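# Seat the rubber seal fully into the lid groove

## Task

Push the rubber seal down into the lid's groove so that it sits in the groove along its entire loop, with no section left out.

## Robot and tools

Robot: two Franka FR3 seven-joint arms, left_arm and right_arm, each carrying a Robotiq 140 two-finger gripper. The fingers can fold at a hinge. Only the quarter of each pad nearest the fingertip grips at the commanded strength. A part held nearer the palm may slip loose, or be squeezed harder than asked. A fingertip pushed tip-first onto a surface folds easily unless the fingers are fully shut, so contact can go unnoticed and the next grip can fail. A gripper pose does not fix the elbow, so a big wrist turn can swing the arm.

Frame: all poses are in the scene frame. Its origin is level with the table top, halfway between the nominal bases. +x points out over the table, +z up, and left_arm is on the +y side (this is not the image left). Measured bases: left_arm at (+0.045, +0.312, 0) m, quat_wxyz (+1.000, 0, 0, -0.013); right_arm at (+0.014, -0.435, 0) m, quat_wxyz (+1.000, 0, 0, -0.021). The gripper's fingers point along its own +z and close along its y. end_effector_position is the point between the closed pads. The fingertips extend about 33 mm past it at gaps up to 40 mm, and about 9 mm when fully open. Printed poses can be off by a few cm, more at long reach.

Row layout (used by execute_actions and move): 18 numbers, always for both arms. First left_arm: dx, dy, dz, rx, ry, rz, then left_gripper position, force_limit, speed. Then the same nine for right_arm. dx..rz are offsets, not poses, along scene axes from that arm's Hand target at the start of the action or move. 1.0 equals 0.6 m or 180 degrees, and values run from -1 to 1. rx, ry, rz form one rotation vector, turning about the Hand target point. Repeating an offset moves the arm again. Six zeros re-request the current Hand target. The gripper numbers are absolute settings. position: +1 fully open (140 mm), about -0.8 pads touch, -1 closes until blocked. force_limit from -1 (about 14 N) through 0 (40 N) to +1 (58 N), for slow closes. speed from -1 (about 30 mm/s) through 0 (140) to +1 (250); faster closes squeeze harder. Both start at +1. To leave a gripper unchanged, resend its last three values, because 0 is a real command.

The controller clips each step to within 70 mm and 16 degrees of the measured pose. One action may therefore fall short. Hand target in the results is the clipped command, and the next offsets count from it.

Tools:
- execute_actions(actions, cameras): actions is a list of actions. Each action is a list of up to 15 rows at 1/30 s per row, and a short action repeats its last row. Every row counts from the action's start pose, not from the previous row. Each action lasts 0.5 s. An empty list returns images and the scene number.
- move(target, speed, blend, blocking, cameras): target is one 18-number row or a list of up to 15 rows. All rows are offsets from the same starting Hand targets. speed is in m/s, 0.002 to 2, default 0.25, given as one value or one per target. blend is in m and rounds corners, default 0 (stop at each). All paths together last at most 10 s. Moves do not avoid obstacles, and grippers lag or overshoot when moving fast. Harder contact comes from more speed, and from a target set deeper past the surface. The extra line move: reports done, off_target, moving, held or fault, plus limits (paced = clipped, held = steps withheld).
- wait(seconds 0 to 10): both arms keep their last command.
- stop(): brakes a running move; the fingers continue.
- zoom_image(camera, region [x0,y0,x1,y1] in pixels, at most 504 by 504): zooms in on the newest image from that camera.
- clear_fault(arm): clears a torque or force fault that a result has reported.
- read_manual(section): licence text only.
- finished_scene(scene): ends the scene for good. The seal must stay seated with the robot let go.

Cameras: cam_head_left, cam_head_right, cam_low, cam_left_wrist, cam_right_wrist, all 672x504 (cam_high may also be named). Select them with cameras, or use ["all"].

Results: each gripper's end_effector_position (m) and end_effector_quat_wxyz, Hand target, and Tool commands. object_status: 0 moving, 1 blocked while opening, 2 blocked while closing (a grip), 3 reached the setting or pads met. position_measured is in counts: 3 open, 75 about 100 mm, 139 about 60 mm, 200 about 20 mm, 230 pads touching. To grip harder, raise force_limit and change position slightly, e.g. from -1 to -0.98. To grip softer, open and close again slowly. Results also show joint torques, external torques and flange force (N, gripper axes). These readings are noisy and include the weight of anything held.

Faults and limits: an arm halts if contact torque reaches 85 N m on the large joints or 11 N m on the forearm and wrist joints. It also halts if any outside force reaches 85 N, if a joint leaves its range, or if a joint moves too fast. It then needs clear_fault. If the grip itself pins the arm, open the gripper first. Heavy loads, stretched poses or pushing toward unreachable poses heat the motors, shown as MOTOR HOT. Overheating brakes the arm for 30 to 60 s or more. To end a push, command the target back past the gripper.

Avoid: parts falling or leaving the table, dropping or releasing moving parts, fast impacts, hard presses, and gripping hard on a part still resting on something. Avoid any contact between the two arms, including one gripper closing on the other's fingers, which can fail the scene. Every arm stop costs. Press the seal with moderate, slow moves.

Each tool is called after "Emit:" by a JSON object that holds its "op" and its "data", one argument or row to a line.

## Session

Emit:
{"op": "execute_actions", "data": {
  "actions": []
}}

Scene clock: 0.00 s.
left_arm: end_effector_position=(+0.3292, +0.6728, +0.2565) position_measured=3 object_status=3 end_effector_quat_wxyz=(+0.585, +0.301, +0.713, +0.243) | right_arm: end_effector_position=(+0.4564, -0.2559, +0.1267) position_measured=3 object_status=3 end_effector_quat_wxyz=(-0.254, +0.924, -0.247, -0.147)
Joint positions: left_arm=[1.473 -0.181 0.165 -2.714 -1.403 1.733 -1.393] | right_arm=[0.216 0.026 -0.097 -2.37 0.716 2.137 -1.447]
Joint velocities: within noise
Joint torques (N m): no reading
External joint torques (N m): no reading
Flange force (N): no reading
Hand target: left_arm +0.3292, +0.6728, +0.2565; +0.585, +0.301, +0.713, +0.243 | right_arm +0.4564, -0.2559, +0.1267; -0.254, +0.924, -0.247, -0.147
Tool commands: left_gripper/position=+1.0 left_gripper/force_limit=+1.0 left_gripper/speed=+1.0 right_gripper/position=+1.0 right_gripper/force_limit=+1.0 right_gripper/speed=+1.0

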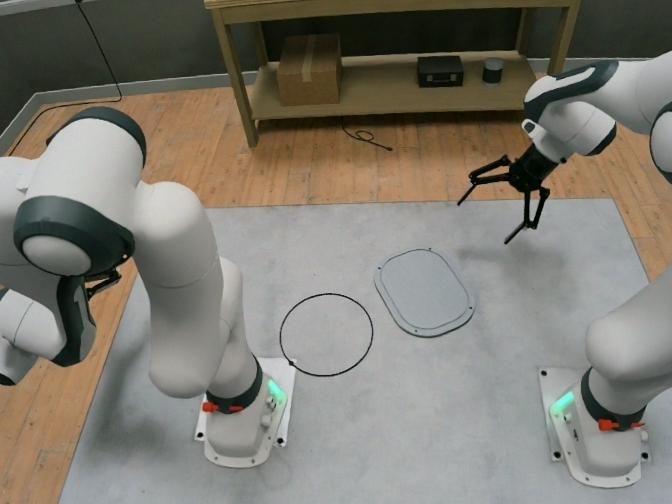

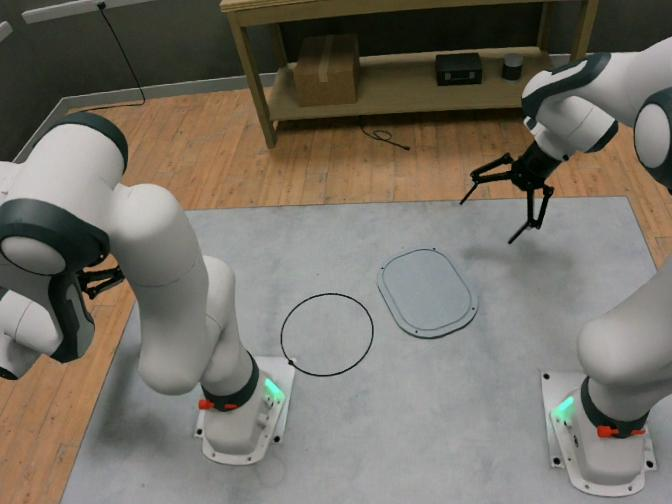

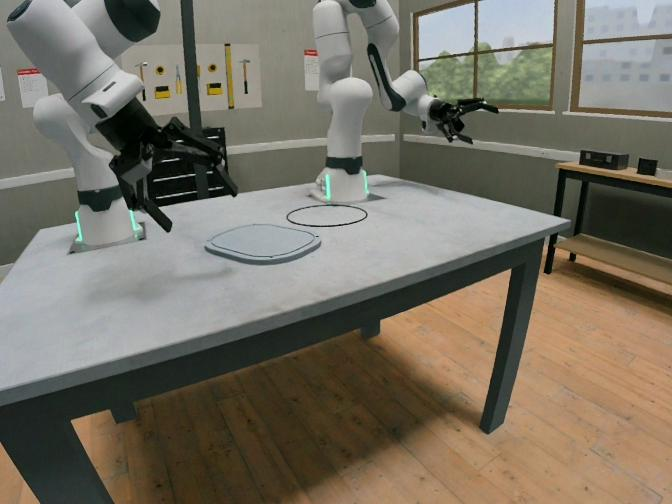

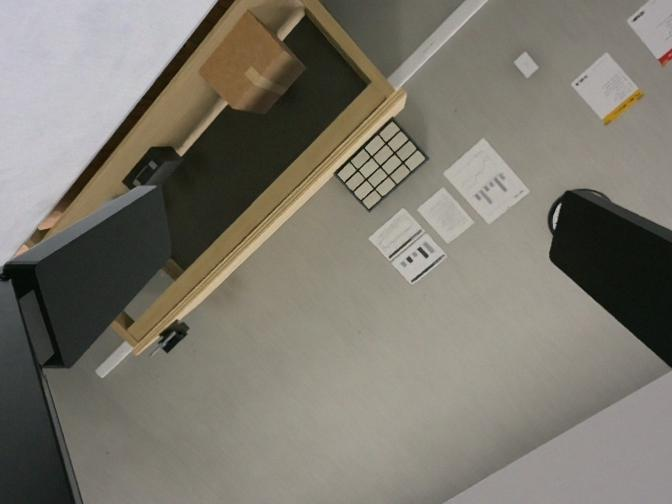

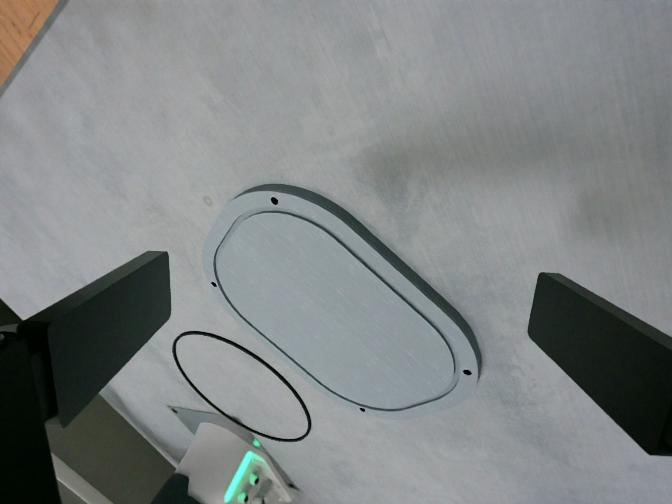

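Emit:
{"op": "zoom_image", "data": {
  "camera": "cam_head_left",
  "region": [260, 230, 500, 400]
}}

Emit:
{"op": "zoom_image", "data": {
  "camera": "cam_right_wrist",
  "region": [150, 170, 500, 450]
}}

Emit:
{"op": "zoom_image", "data": {
  "camera": "cam_low",
  "region": [180, 190, 380, 280]
}}

Scaled by 2.100 from the camera's 672x504 image, which has a finer 960x720 frame.

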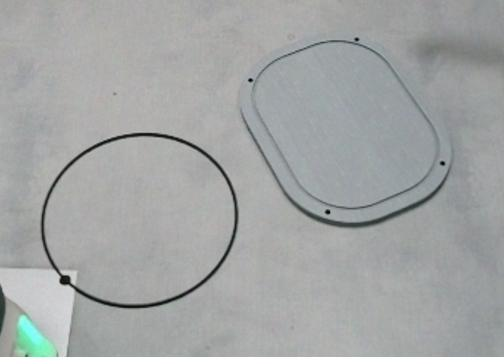

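Scaled by 1.440 from the camera's 672x504 image, which has a finer 960x720 frame.

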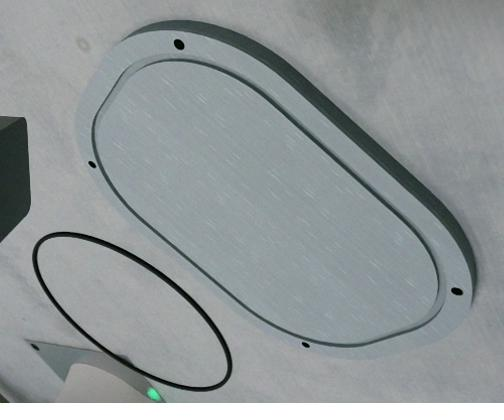

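Scaled by 2.520 from the camera's 672x504 image, which has a finer 960x720 frame.

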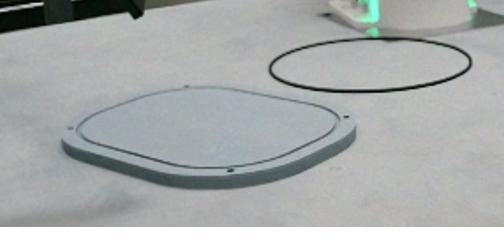

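Emit:
{"op": "move", "data": {
  "target": [0.035,-0.62,0.24,-0.171,0.412,0.212,1,1,1,-0.16,0.15,0.455,-0.166,-0.096,0.1615,1,1,1],
  "cameras": ["all"]
}}

Scene clock: 21.70 s.
left_arm: end_effector_position=(+0.3500, +0.3036, +0.4004) position_measured=3 object_status=3 end_effector_quat_wxyz=(-0.011, +0.086, +0.996, +0.022) | right_arm: end_effector_position=(+0.3604, -0.1645, +0.4004) position_measured=3 object_status=3 end_effector_quat_wxyz=(-0.003, +1.000, +0.003, +0.001)
Joint positions: left_arm=[2.302 -1.766 -0.362 -2.07 -0.865 0.498 -3.008] | right_arm=[0.297 -0.395 0.322 -1.995 0.126 1.623 -1.029]
Joint velocities: left_arm=[within noise] | right_arm=[0 -0.001 0 -0.001 0 -0.005 0.003]
Joint torques (N m): left_arm=[-0.63 31.47 11.2 3.49 0.78 2.32 -0.23] | right_arm=[-0.54 -15.7 -3.54 25.55 0.43 2.48 0.19]
External joint torques (N m): left_arm=[-0.66 -0.43 0.09 0.68 0.29 -0.33 -0.23] | right_arm=[-0.52 0.93 0.8 1.1 -0.41 -0.21 0.19]
Flange force (N): left_arm=[-0.6 -2.2 -1.0] | right_arm=[5.1 -4.8 -4.3]
Hand target: left_arm +0.3502, +0.3008, +0.4005; +0.001, +0.001, +1.000, +0.001 | right_arm +0.3604, -0.1659, +0.3997; +0.000, +1.000, +0.001, +0.000
Off the commanded pose: left_arm 0.003 m, 10 deg | right_arm 0.002 m, 0 deg.
joint sent to its limit (left arm) — joint 6 (wrist pitch), lower limit; joint 7 (wrist roll), lower limit. The joint targets are off in orientation, not in position.
move: off_target (left_arm); limits=paced

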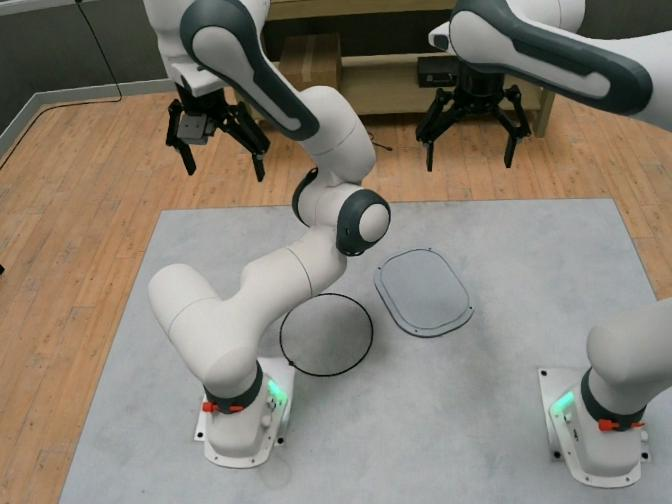

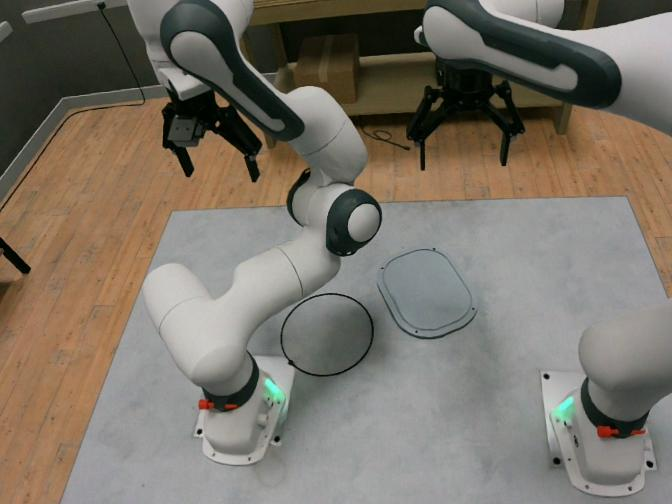

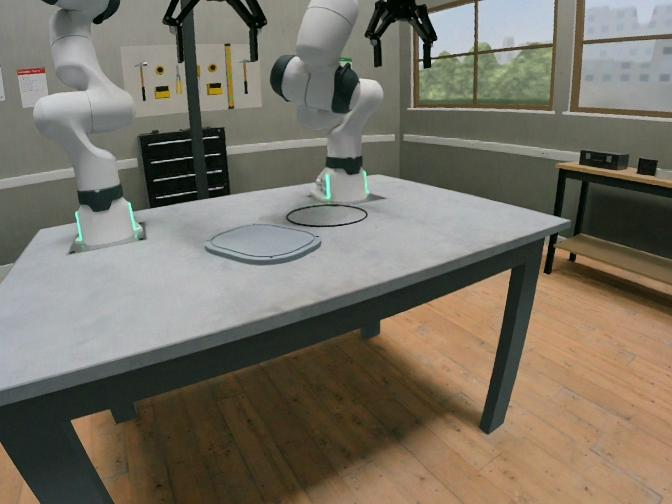

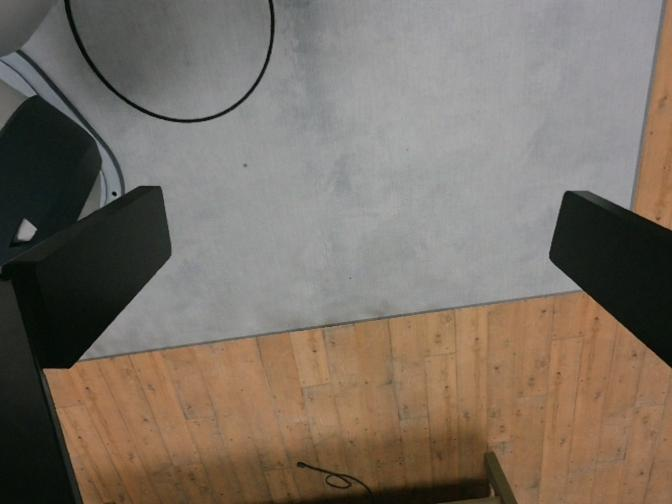

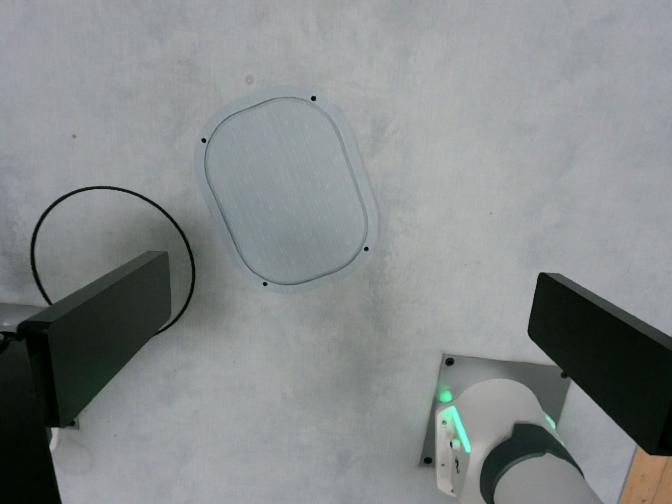

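Emit:
{"op": "move", "data": {
  "target": [
    [-0.035,0.62,-0.24,0.171,-0.412,-0.212,1,1,1,-0.05,0.1,-0.15,0,0,0,1,1,1]
  ],
  "speed": 0.4,
  "cameras": ["all"]
}}

Emit:
{"op": "move", "data": {
  "target": [0,-0.3,0.3,0.247,0.103,-0.301,1,1,1,0,0,0,0,0,0,1,1,1],
  "speed": 0.4
}}

Scene clock: 49.67 s.
left_arm: end_effector_position=(+0.3264, +0.5625, +0.2904) position_measured=3 object_status=3 end_effector_quat_wxyz=(+0.431, +0.139, +0.882, +0.128) | right_arm: end_effector_position=(+0.3349, -0.1156, +0.3238) position_measured=3 object_status=3 end_effector_quat_wxyz=(+0.001, +1.000, +0.004, +0.001)
Joint positions: left_arm=[2.245 -1.449 -0.618 -3.011 -1.493 1.231 -2.41] | right_arm=[0.31 -0.379 0.442 -2.159 0.16 1.81 -0.933]
Joint velocities: left_arm=[within noise] | right_arm=[0 0 0.001 0 0 0.003 0.005]
Joint torques (N m): left_arm=[-0.63 9.64 12.34 19.75 -1.54 0.71 -0.3] | right_arm=[-0.09 -15.77 -4.68 25.19 1.09 2.77 0.1]
External joint torques (N m): left_arm=[-0.67 -1.45 1.01 0.88 0.33 -0.26 -0.31] | right_arm=[-0.02 0.5 0.68 0.43 0.3 0.11 0.1]
Flange force (N): left_arm=[-7.2 -7.3 -3.3] | right_arm=[1.7 -3.1 -0.5]
Hand target: left_arm +0.3267, +0.5608, +0.2901; +0.430, +0.139, +0.883, +0.125 (not the last commanded pose) | right_arm +0.3348, -0.1145, +0.3226; +0.000, +1.000, +0.001, +0.000 (not the last commanded pose)
Off the commanded pose: left_arm 0.115 m, 35 deg | right_arm 0.018 m, 0 deg.
move: held (left_arm; a check stopped the path), off_target (right_arm; braked when a check withheld steps of left_arm); limits=paced,held
pose unreachable (left arm): on one or more control steps of this call, first in action 0 (counted from 0), this arm could not follow its commanded pose, so it was not sent that pose on those steps. It may still have moved: this result reports where it is.
cause: moving toward the commanded pose would bring two parts of the arm too close to each other (joints 2 (shoulder) to 5 (forearm roll) lie between them).

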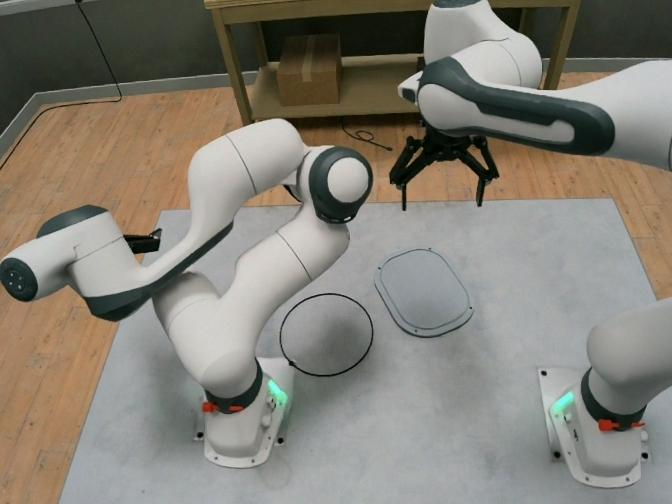

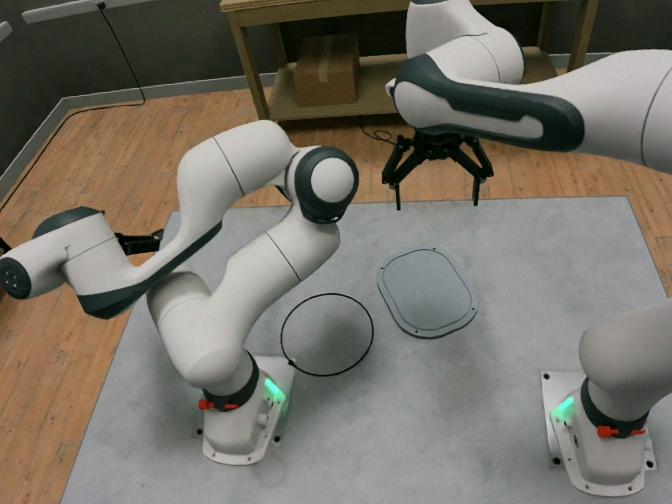

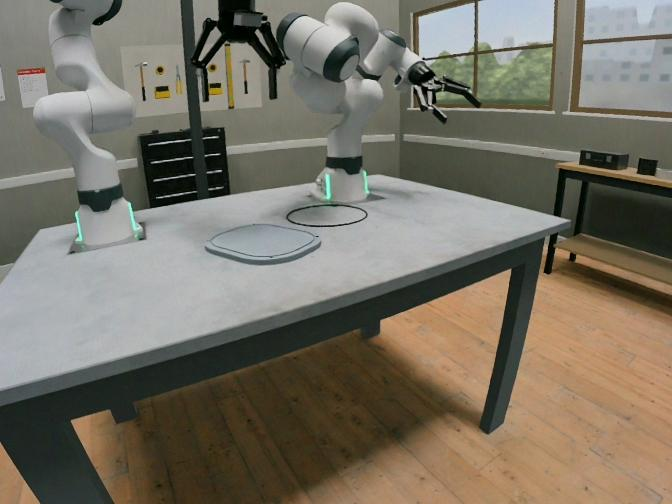

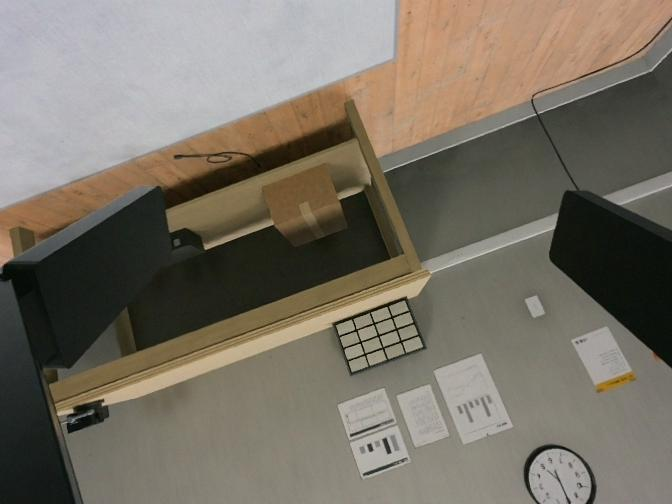

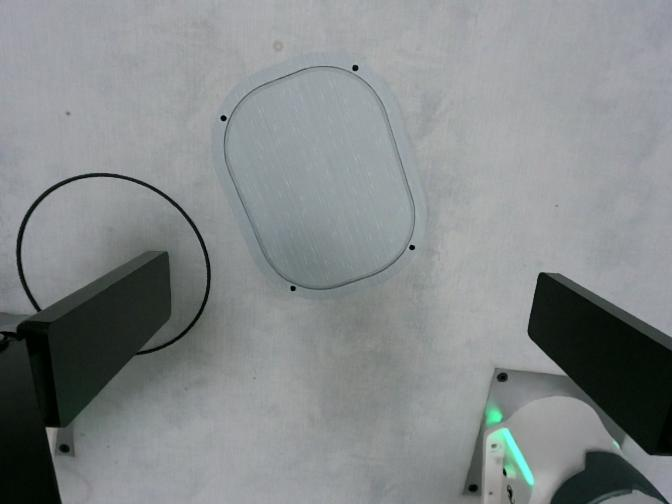

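Scene clock: 52.50 s.
left_arm: end_effector_position=(+0.3276, +0.3794, +0.4700) position_measured=3 object_status=3 end_effector_quat_wxyz=(+0.221, +0.675, +0.672, +0.209) | right_arm: end_effector_position=(+0.3350, -0.1155, +0.3238) position_measured=3 object_status=3 end_effector_quat_wxyz=(+0.001, +1.000, +0.003, +0.001)
Joint positions: left_arm=[1.808 -1.471 -0.189 -2.474 -0.94 1.07 -1.865] | right_arm=[0.31 -0.379 0.442 -2.159 0.16 1.81 -0.931]
Joint velocities: left_arm=[0 0 0 0 0 0 0.006] | right_arm=[within noise]
Joint torques (N m): left_arm=[-0.67 16.28 6.93 18.07 -1.06 2.45 0.18] | right_arm=[-0.1 -15.58 -5.03 25.19 1.03 2.75 0.02]
External joint torques (N m): left_arm=[-0.69 -0.25 0.23 0.97 0.3 -0.11 0.13] | right_arm=[-0.11 0.73 0.24 0.44 0.24 0.09 0.02]
Flange force (N): left_arm=[-0.9 0.4 -2.8] | right_arm=[2.5 -2.8 -0.6]
Hand target: left_arm +0.3267, +0.3808, +0.4701; +0.219, +0.677, +0.670, +0.210 | right_arm +0.3348, -0.1145, +0.3226; +0.000, +1.000, +0.001, +0.000
Off the commanded pose: left_arm 0.002 m, 0 deg | right_arm 0.002 m, 0 deg.
move: done

Emit:
{"op": "move", "data": {
  "target": [
    [-0.25,0.65,0.15,0,0,0,1,1,1,0,0,0,0,0,0,1,1,1],
    [0.1,0.45,0.1,0.157,0.15,-0.479,1,1,1,0,0,0,0,0,0,1,1,1]
  ],
  "speed": 0.35,
  "blend": 0.05,
  "cameras": ["cam_head_left"]
}}

Scene clock: 64.57 s.
left_arm: end_effector_position=(+0.3872, +0.6487, +0.5309) position_measured=3 object_status=3 end_effector_quat_wxyz=(+0.001, +1.000, +0.003, +0.002) | right_arm: end_effector_position=(+0.3350, -0.1155, +0.3238) position_measured=3 object_status=3 end_effector_quat_wxyz=(+0.001, +1.000, +0.003, +0.001)
Joint positions: left_arm=[1.454 -0.124 -0.576 -1.368 -0.076 1.265 -0.744] | right_arm=[0.31 -0.379 0.442 -2.159 0.16 1.81 -0.931]
Joint velocities: left_arm=[-0.001 0 0 0.001 0 0 0.005] | right_arm=[within noise]
Joint torques (N m): left_arm=[-0.28 -21.11 2.37 21.36 1.08 2.56 0.26] | right_arm=[-0.14 -15.62 -4.93 25.14 1.02 2.76 0.09]
External joint torques (N m): left_arm=[-0.33 -0.98 0.37 0.07 0.33 -0.09 0.26] | right_arm=[-0.2 0.67 0.29 0.39 0.23 0.1 0.09]
Flange force (N): left_arm=[-3.2 2.3 1.7] | right_arm=[2.3 -2.8 -0.5]
Hand target: left_arm +0.3867, +0.6508, +0.5301; +0.000, +1.000, +0.001, +0.001 | right_arm +0.3348, -0.1145, +0.3226; +0.000, +1.000, +0.001, +0.000
Off the commanded pose: left_arm 0.002 m, 0 deg | right_arm 0.002 m, 0 deg.
move: done
Images, in order (width x height): cam_head_left 672x504.

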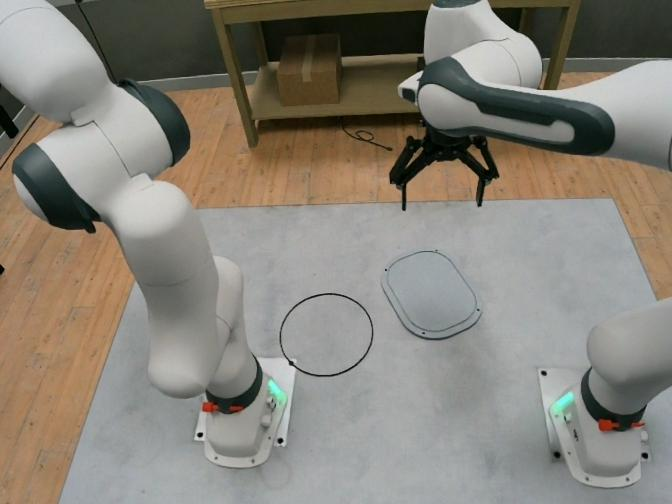

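Emit:
{"op": "move", "data": {
  "target": [-0.095,-0.67,-0.4,0,0,0,1,1,1,-0.025,-0.05,-0.03,0,0,0,-1,1,1],
  "speed": 0.35,
  "cameras": ["all"]
}}

Scene clock: 71.60 s.
left_arm: end_effector_position=(+0.3301, +0.2499, +0.2909) position_measured=3 object_status=3 end_effector_quat_wxyz=(-0.002, +1.000, -0.004, +0.002) | right_arm: end_effector_position=(+0.3199, -0.1455, +0.3044) position_measured=236 object_status=3 end_effector_quat_wxyz=(+0.002, +1.000, -0.001, +0.000)
Joint positions: left_arm=[1.011 -1.34 -0.719 -2.555 -0.714 1.36 -0.959] | right_arm=[0.332 -0.471 0.396 -2.289 0.18 1.842 -0.972]
Joint velocities: left_arm=[0 0 0 0 0.001 0 -0.006] | right_arm=[within noise]
Joint torques (N m): left_arm=[0.1 10.87 16.15 16.73 0.51 2.28 -0.25] | right_arm=[0.33 -14.42 -5.82 25.14 0.98 2.74 -0.29]
External joint torques (N m): left_arm=[0.05 -1.68 0.23 0.02 -0.3 -0.39 -0.25] | right_arm=[0.3 -0.52 -0.19 0.45 0.2 0.08 -0.29]
Flange force (N): left_arm=[-4.5 2.9 1.2] | right_arm=[-0.7 1.0 -0.9]
Hand target: left_arm +0.3297, +0.2488, +0.2901; +0.000, +1.000, +0.001, +0.001 | right_arm +0.3198, -0.1445, +0.3046; +0.000, +1.000, +0.001, +0.000
Off the commanded pose: left_arm 0.001 m, 1 deg | right_arm 0.001 m, 0 deg.
move: done

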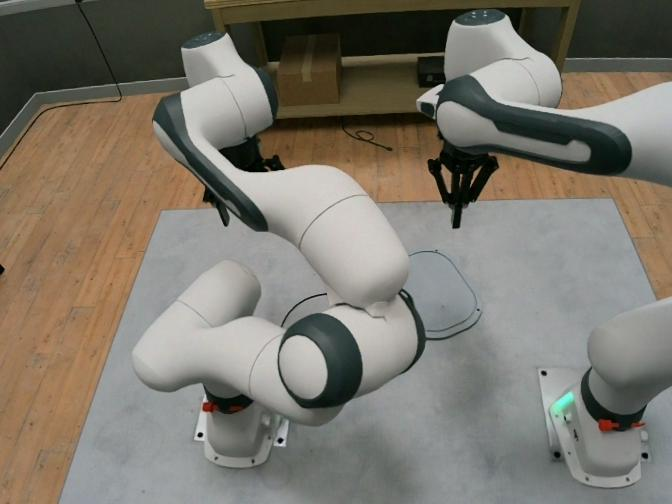

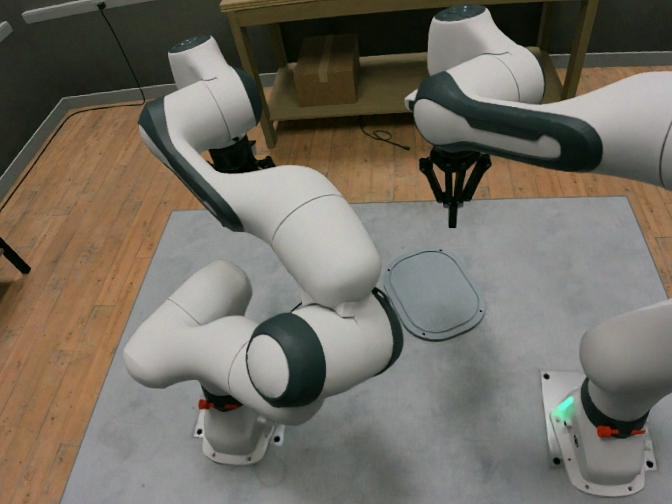

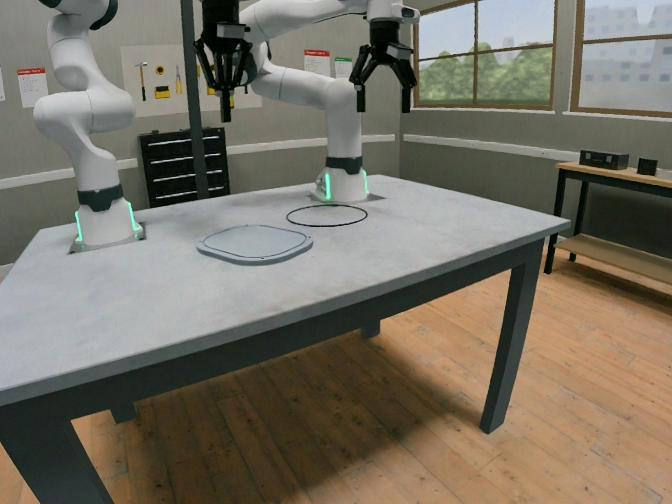

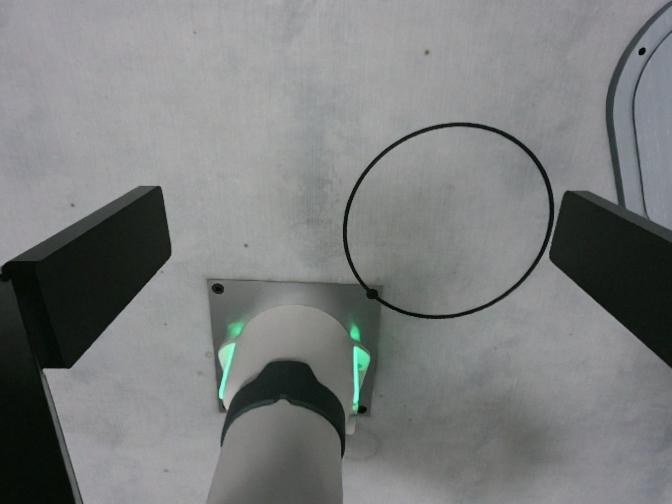

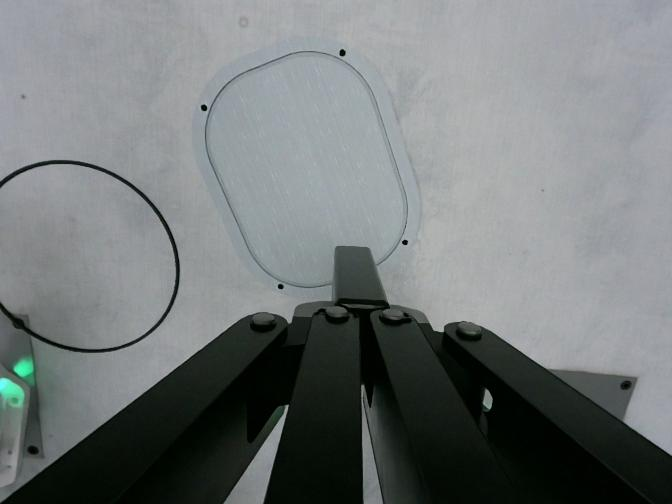

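Emit:
{"op": "move", "data": {
  "target": [-0.057,-0.15,-0.28,0,0,-0.389,-0.1,1,0,0.1,-0.25,0,0,0,-0.389,-1,1,1],
  "speed": 0.35,
  "cameras": ["all"]
}}

Scene clock: 101.77 s.
left_arm: end_effector_position=(+0.2952, +0.1590, +0.1224) position_measured=141 object_status=3 end_effector_quat_wxyz=(+0.000, +0.821, -0.570, +0.000) | right_arm: end_effector_position=(+0.3804, -0.2954, +0.3040) position_measured=236 object_status=3 end_effector_quat_wxyz=(+0.001, +0.821, -0.571, +0.001)
Joint positions: left_arm=[0.415 -1.155 -1.02 -2.896 -0.945 1.85 -0.184] | right_arm=[-0.235 -0.62 0.518 -2.362 0.298 1.798 -0.266]
Joint velocities: left_arm=[-0.001 0 -0.001 0.001 0.001 0.002 0.005] | right_arm=[-0.001 0 0 -0.001 0 -0.001 0.004]
Joint torques (N m): left_arm=[-0.62 7.34 15.46 14.88 0.75 2.51 0.21] | right_arm=[-0.35 -7.86 -8.45 25.2 1.01 2.36 0.07]
External joint torques (N m): left_arm=[-0.55 0.08 1.06 -0.3 0.03 -0.1 0.21] | right_arm=[-0.35 -0.26 0.38 1.23 0.27 -0.26 0.07]
Flange force (N): left_arm=[-3.6 2.8 -2.9] | right_arm=[-0.9 -2.7 -3.3]
Hand target: left_arm +0.2955, +0.1588, +0.1221; +0.000, +0.819, -0.573, +0.001 | right_arm +0.3798, -0.2945, +0.3046; +0.000, +0.819, -0.573, +0.000
Off the commanded pose: left_arm 0.000 m, 0 deg | right_arm 0.001 m, 0 deg.
move: done

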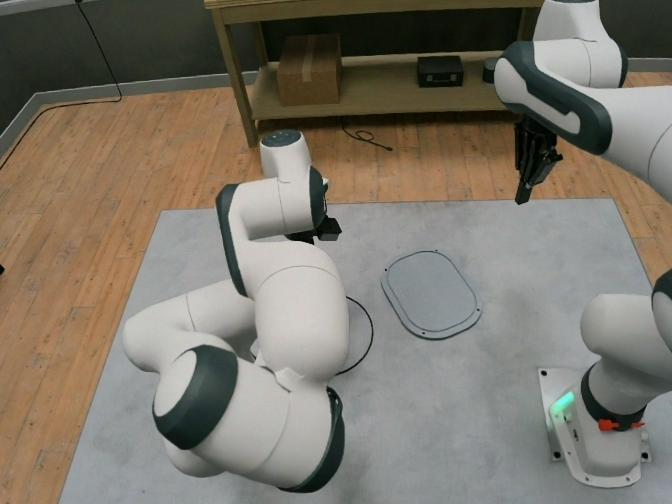

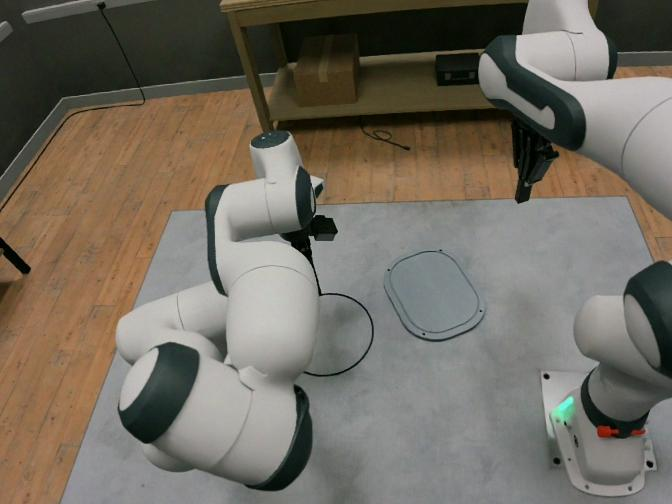

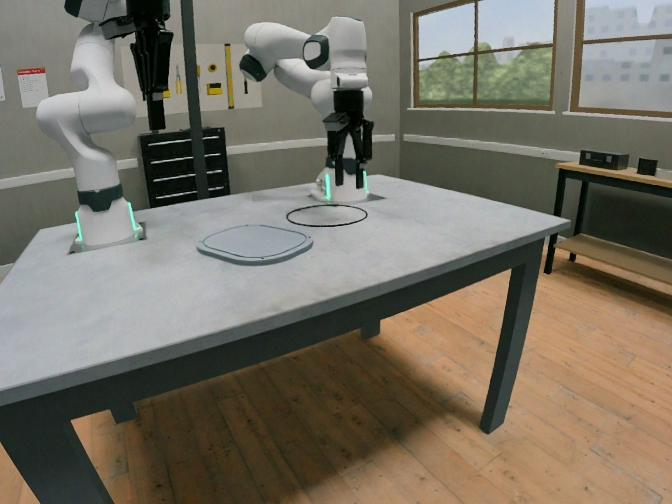

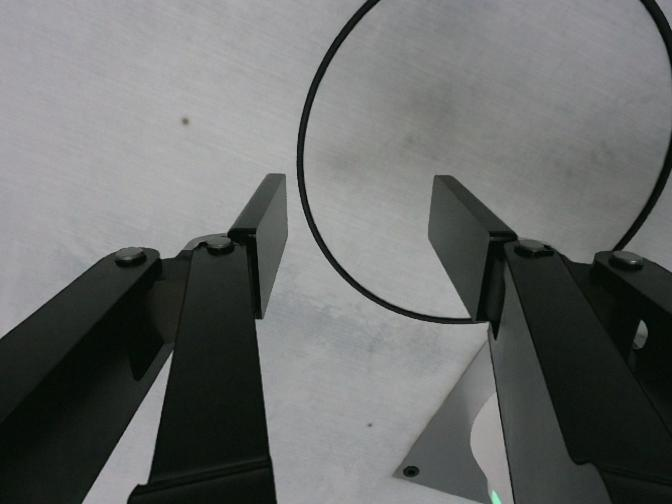

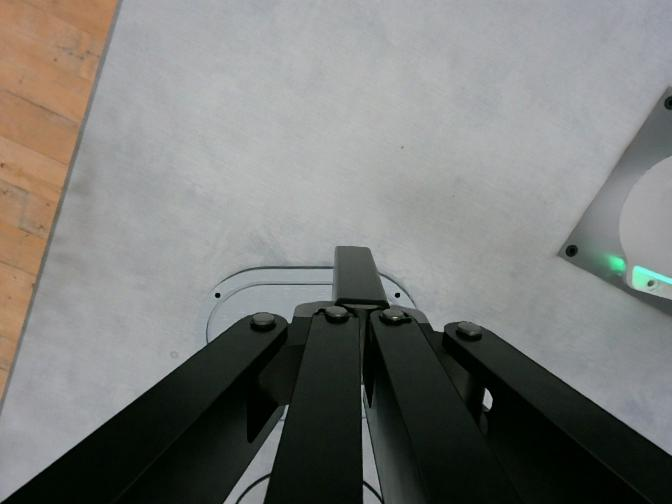

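Emit:
{"op": "move", "data": {
  "target": [0.047,0.017,-0.128,0,0,0,-0.3,1,0,0,0,0,0,0,0,-1,1,1],
  "speed": 0.15,
  "cameras": ["cam_left_wrist","cam_low"]
}}

Scene clock: 111.77 s.
left_arm: end_effector_position=(+0.3223, +0.1702, +0.0453) position_measured=167 object_status=3 end_effector_quat_wxyz=(+0.000, +0.821, -0.571, -0.001) | right_arm: end_effector_position=(+0.3804, -0.2954, +0.3040) position_measured=236 object_status=3 end_effector_quat_wxyz=(+0.001, +0.820, -0.572, +0.001)
Joint positions: left_arm=[0.623 -0.958 -1.325 -2.891 -1.168 2.102 -0.041] | right_arm=[-0.235 -0.62 0.518 -2.362 0.298 1.798 -0.264]
Joint velocities: left_arm=[0 0 0.001 -0.001 0.001 0.001 0.006] | right_arm=[within noise]
Joint torques (N m): left_arm=[0.08 7.15 15.17 11.44 0.36 2.57 0.12] | right_arm=[-0.08 -7.55 -8.68 25.19 0.83 2.38 0.04]
External joint torques (N m): left_arm=[0.11 0 0.27 0.53 -0.29 -0.01 0.12] | right_arm=[-0.07 0.08 0.16 1.23 0.1 -0.23 0.04]
Flange force (N): left_arm=[0.7 -1.4 0.1] | right_arm=[-0.4 -3.3 -3.4]
Hand target: left_arm +0.3237, +0.1690, +0.0453; +0.000, +0.819, -0.573, +0.001 | right_arm +0.3798, -0.2945, +0.3046; +0.000, +0.819, -0.573, +0.000
Off the commanded pose: left_arm 0.002 m, 0 deg | right_arm 0.001 m, 0 deg.
move: done
Images, in order (width x height): cam_low 672x504, cam_left_wrist 672x504.

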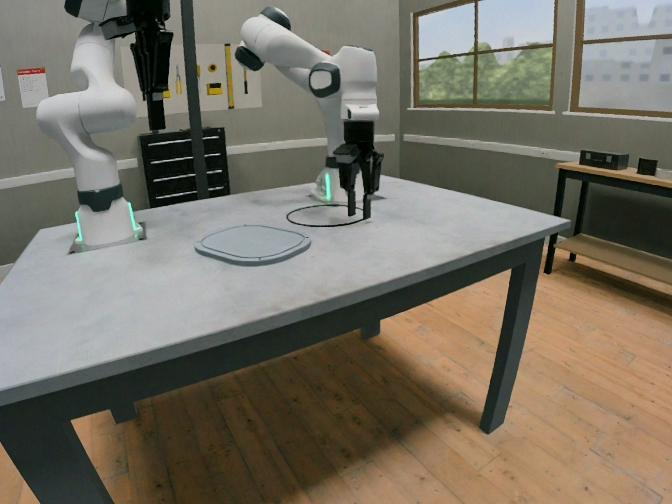

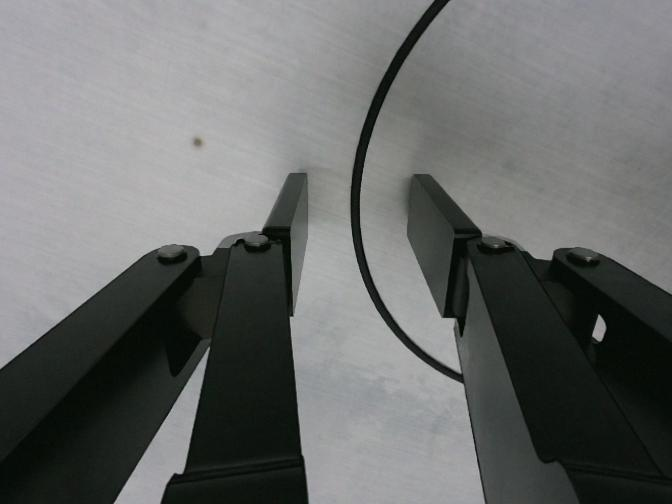

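Emit:
{"op": "move", "data": {
  "target": [
    [0,0,-0.0135,0,0,0,-0.3,1,0,0,0,0,0,0,0,-1,1,1],
    [0,0,-0.0135,0,0,0,-1,0,-1,0,0,0,0,0,0,-1,1,1]
  ],
  "speed": 0.05,
  "cameras": ["cam_left_wrist","cam_low"]
}}

Scene clock: 118.17 s.
left_arm: end_effector_position=(+0.3224, +0.1701, +0.0372) position_measured=230 object_status=0 end_effector_quat_wxyz=(+0.000, +0.820, -0.572, -0.001) | right_arm: end_effector_position=(+0.3804, -0.2954, +0.3040) position_measured=236 object_status=3 end_effector_quat_wxyz=(+0.001, +0.820, -0.572, +0.001)
Joint positions: left_arm=[0.641 -0.944 -1.36 -2.891 -1.196 2.124 -0.028] | right_arm=[-0.235 -0.62 0.518 -2.362 0.298 1.798 -0.264]
Joint torques (N m): left_arm=[0.07 7.32 14.7 10.83 0.1 2.49 0.15] | right_arm=[-0.12 -7.49 -8.67 25.17 0.8 2.4 0.03]
External joint torques (N m): left_arm=[0.11 -0.02 -0.18 0.43 -0.54 -0.08 0.15] | right_arm=[-0.12 0.14 0.13 1.2 0.06 -0.22 0.03]
Flange force (N): left_arm=[1.2 -1.5 2.7] | right_arm=[-0.3 -3.5 -3.3]
Hand target: left_arm +0.3237, +0.1690, +0.0372; +0.000, +0.819, -0.573, +0.001 | right_arm +0.3798, -0.2945, +0.3046; +0.000, +0.819, -0.573, +0.000
Off the commanded pose: left_arm 0.002 m, 0 deg | right_arm 0.001 m, 0 deg.
move: done
Images, in order (width x height): cam_low 672x504, cam_left_wrist 672x504.

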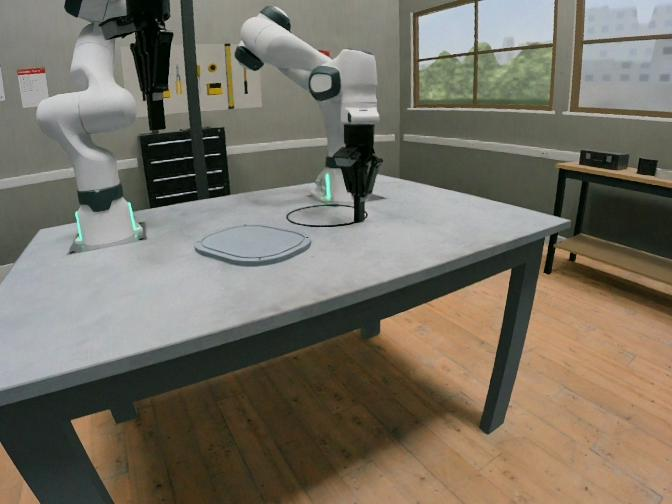

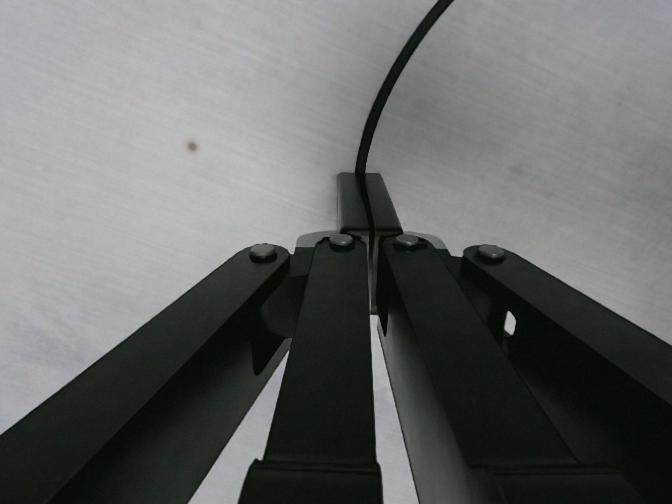

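Emit:
{"op": "move", "data": {
  "target": [
    [0,0,0.1,0,0,0,-1,0,-1,-0.217,-0.11,0,0,0,0,-1,1,1],
    [0.21,-0.423,0.13,0,0,0,-1,0,-1,-0.217,-0.11,0,0,0,0,-1,1,1]
  ],
  "speed": 0.15,
  "blend": 0.03,
  "cameras": ["all"]
}}

Scene clock: 127.47 s.
left_arm: end_effector_position=(+0.4503, -0.0848, +0.1159) position_measured=230 object_status=3 end_effector_quat_wxyz=(+0.000, +0.817, -0.576, +0.003) | right_arm: end_effector_position=(+0.2508, -0.3595, +0.3050) position_measured=236 object_status=3 end_effector_quat_wxyz=(-0.002, +0.818, -0.575, +0.000)
Joint positions: left_arm=[1.105 -0.965 -1.626 -2.044 -1.039 1.88 -0.461] | right_arm=[-0.098 -1.086 0.289 -2.657 0.258 1.591 -0.353]
Joint torques (N m): left_arm=[0.14 22.29 27.05 14.13 0.75 2.29 -0.26] | right_arm=[-0.05 3.55 -6.81 23.93 0.44 2.37 -0.26]
External joint torques (N m): left_arm=[0.13 -1.72 0.96 0.77 0.02 -0.34 -0.26] | right_arm=[0.01 -0.05 0.13 0.44 -0.33 -0.26 -0.26]
Flange force (N): left_arm=[2.8 -0.5 -1.7] | right_arm=[0.5 0.2 -1.8]
Hand target: left_arm +0.4497, -0.0848, +0.1152; +0.000, +0.819, -0.573, +0.001 | right_arm +0.2496, -0.3605, +0.3046; +0.000, +0.819, -0.573, +0.000
Off the commanded pose: left_arm 0.001 m, 0 deg | right_arm 0.002 m, 0 deg.
move: done

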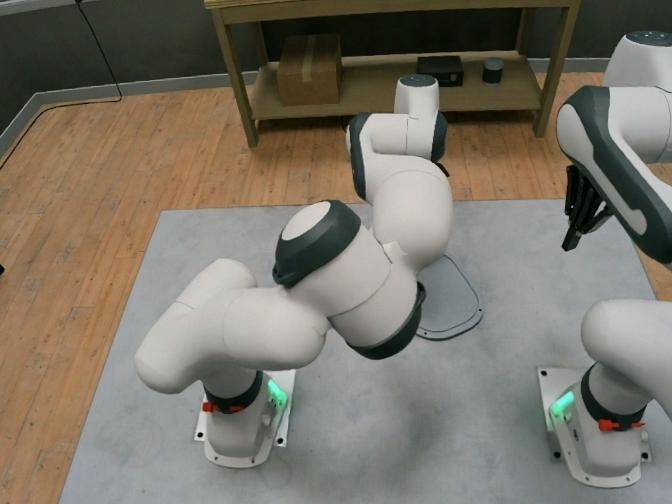

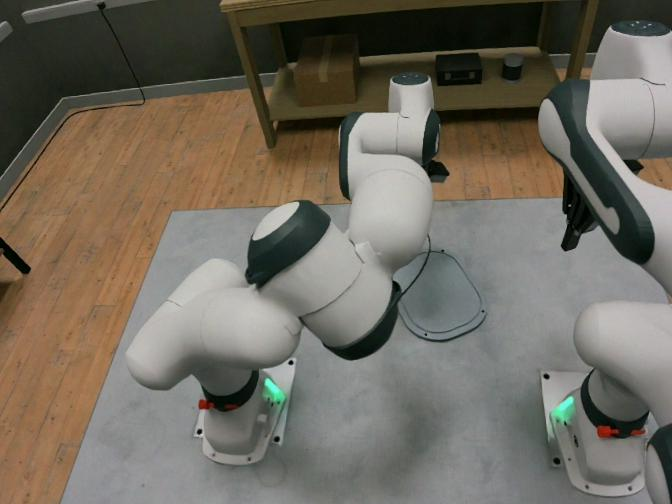

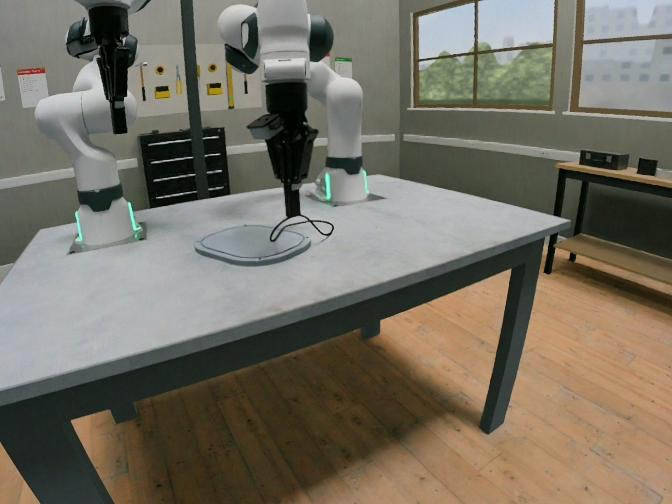

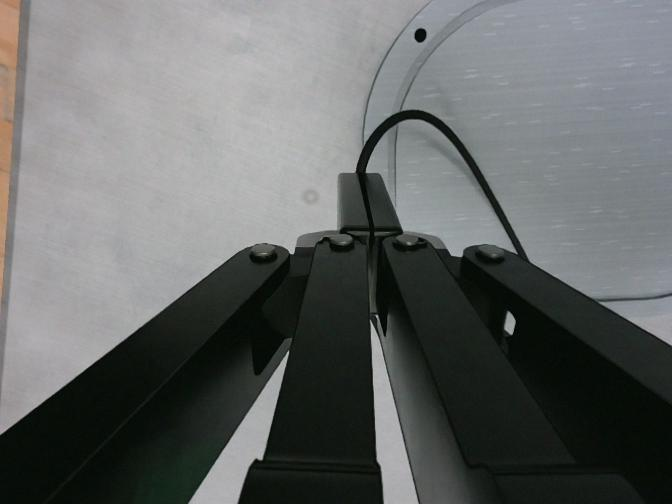

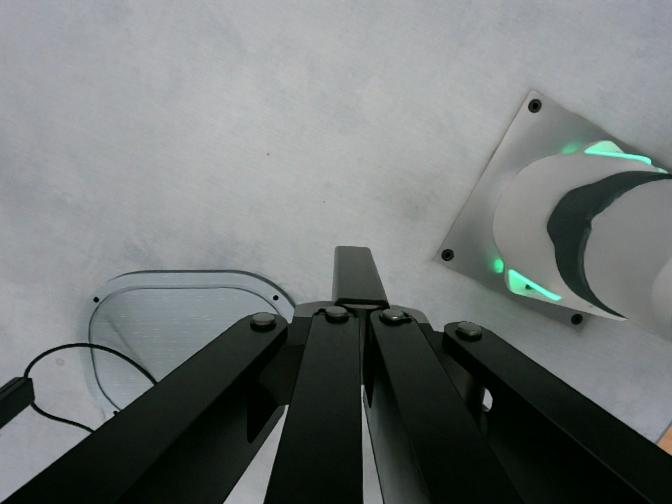

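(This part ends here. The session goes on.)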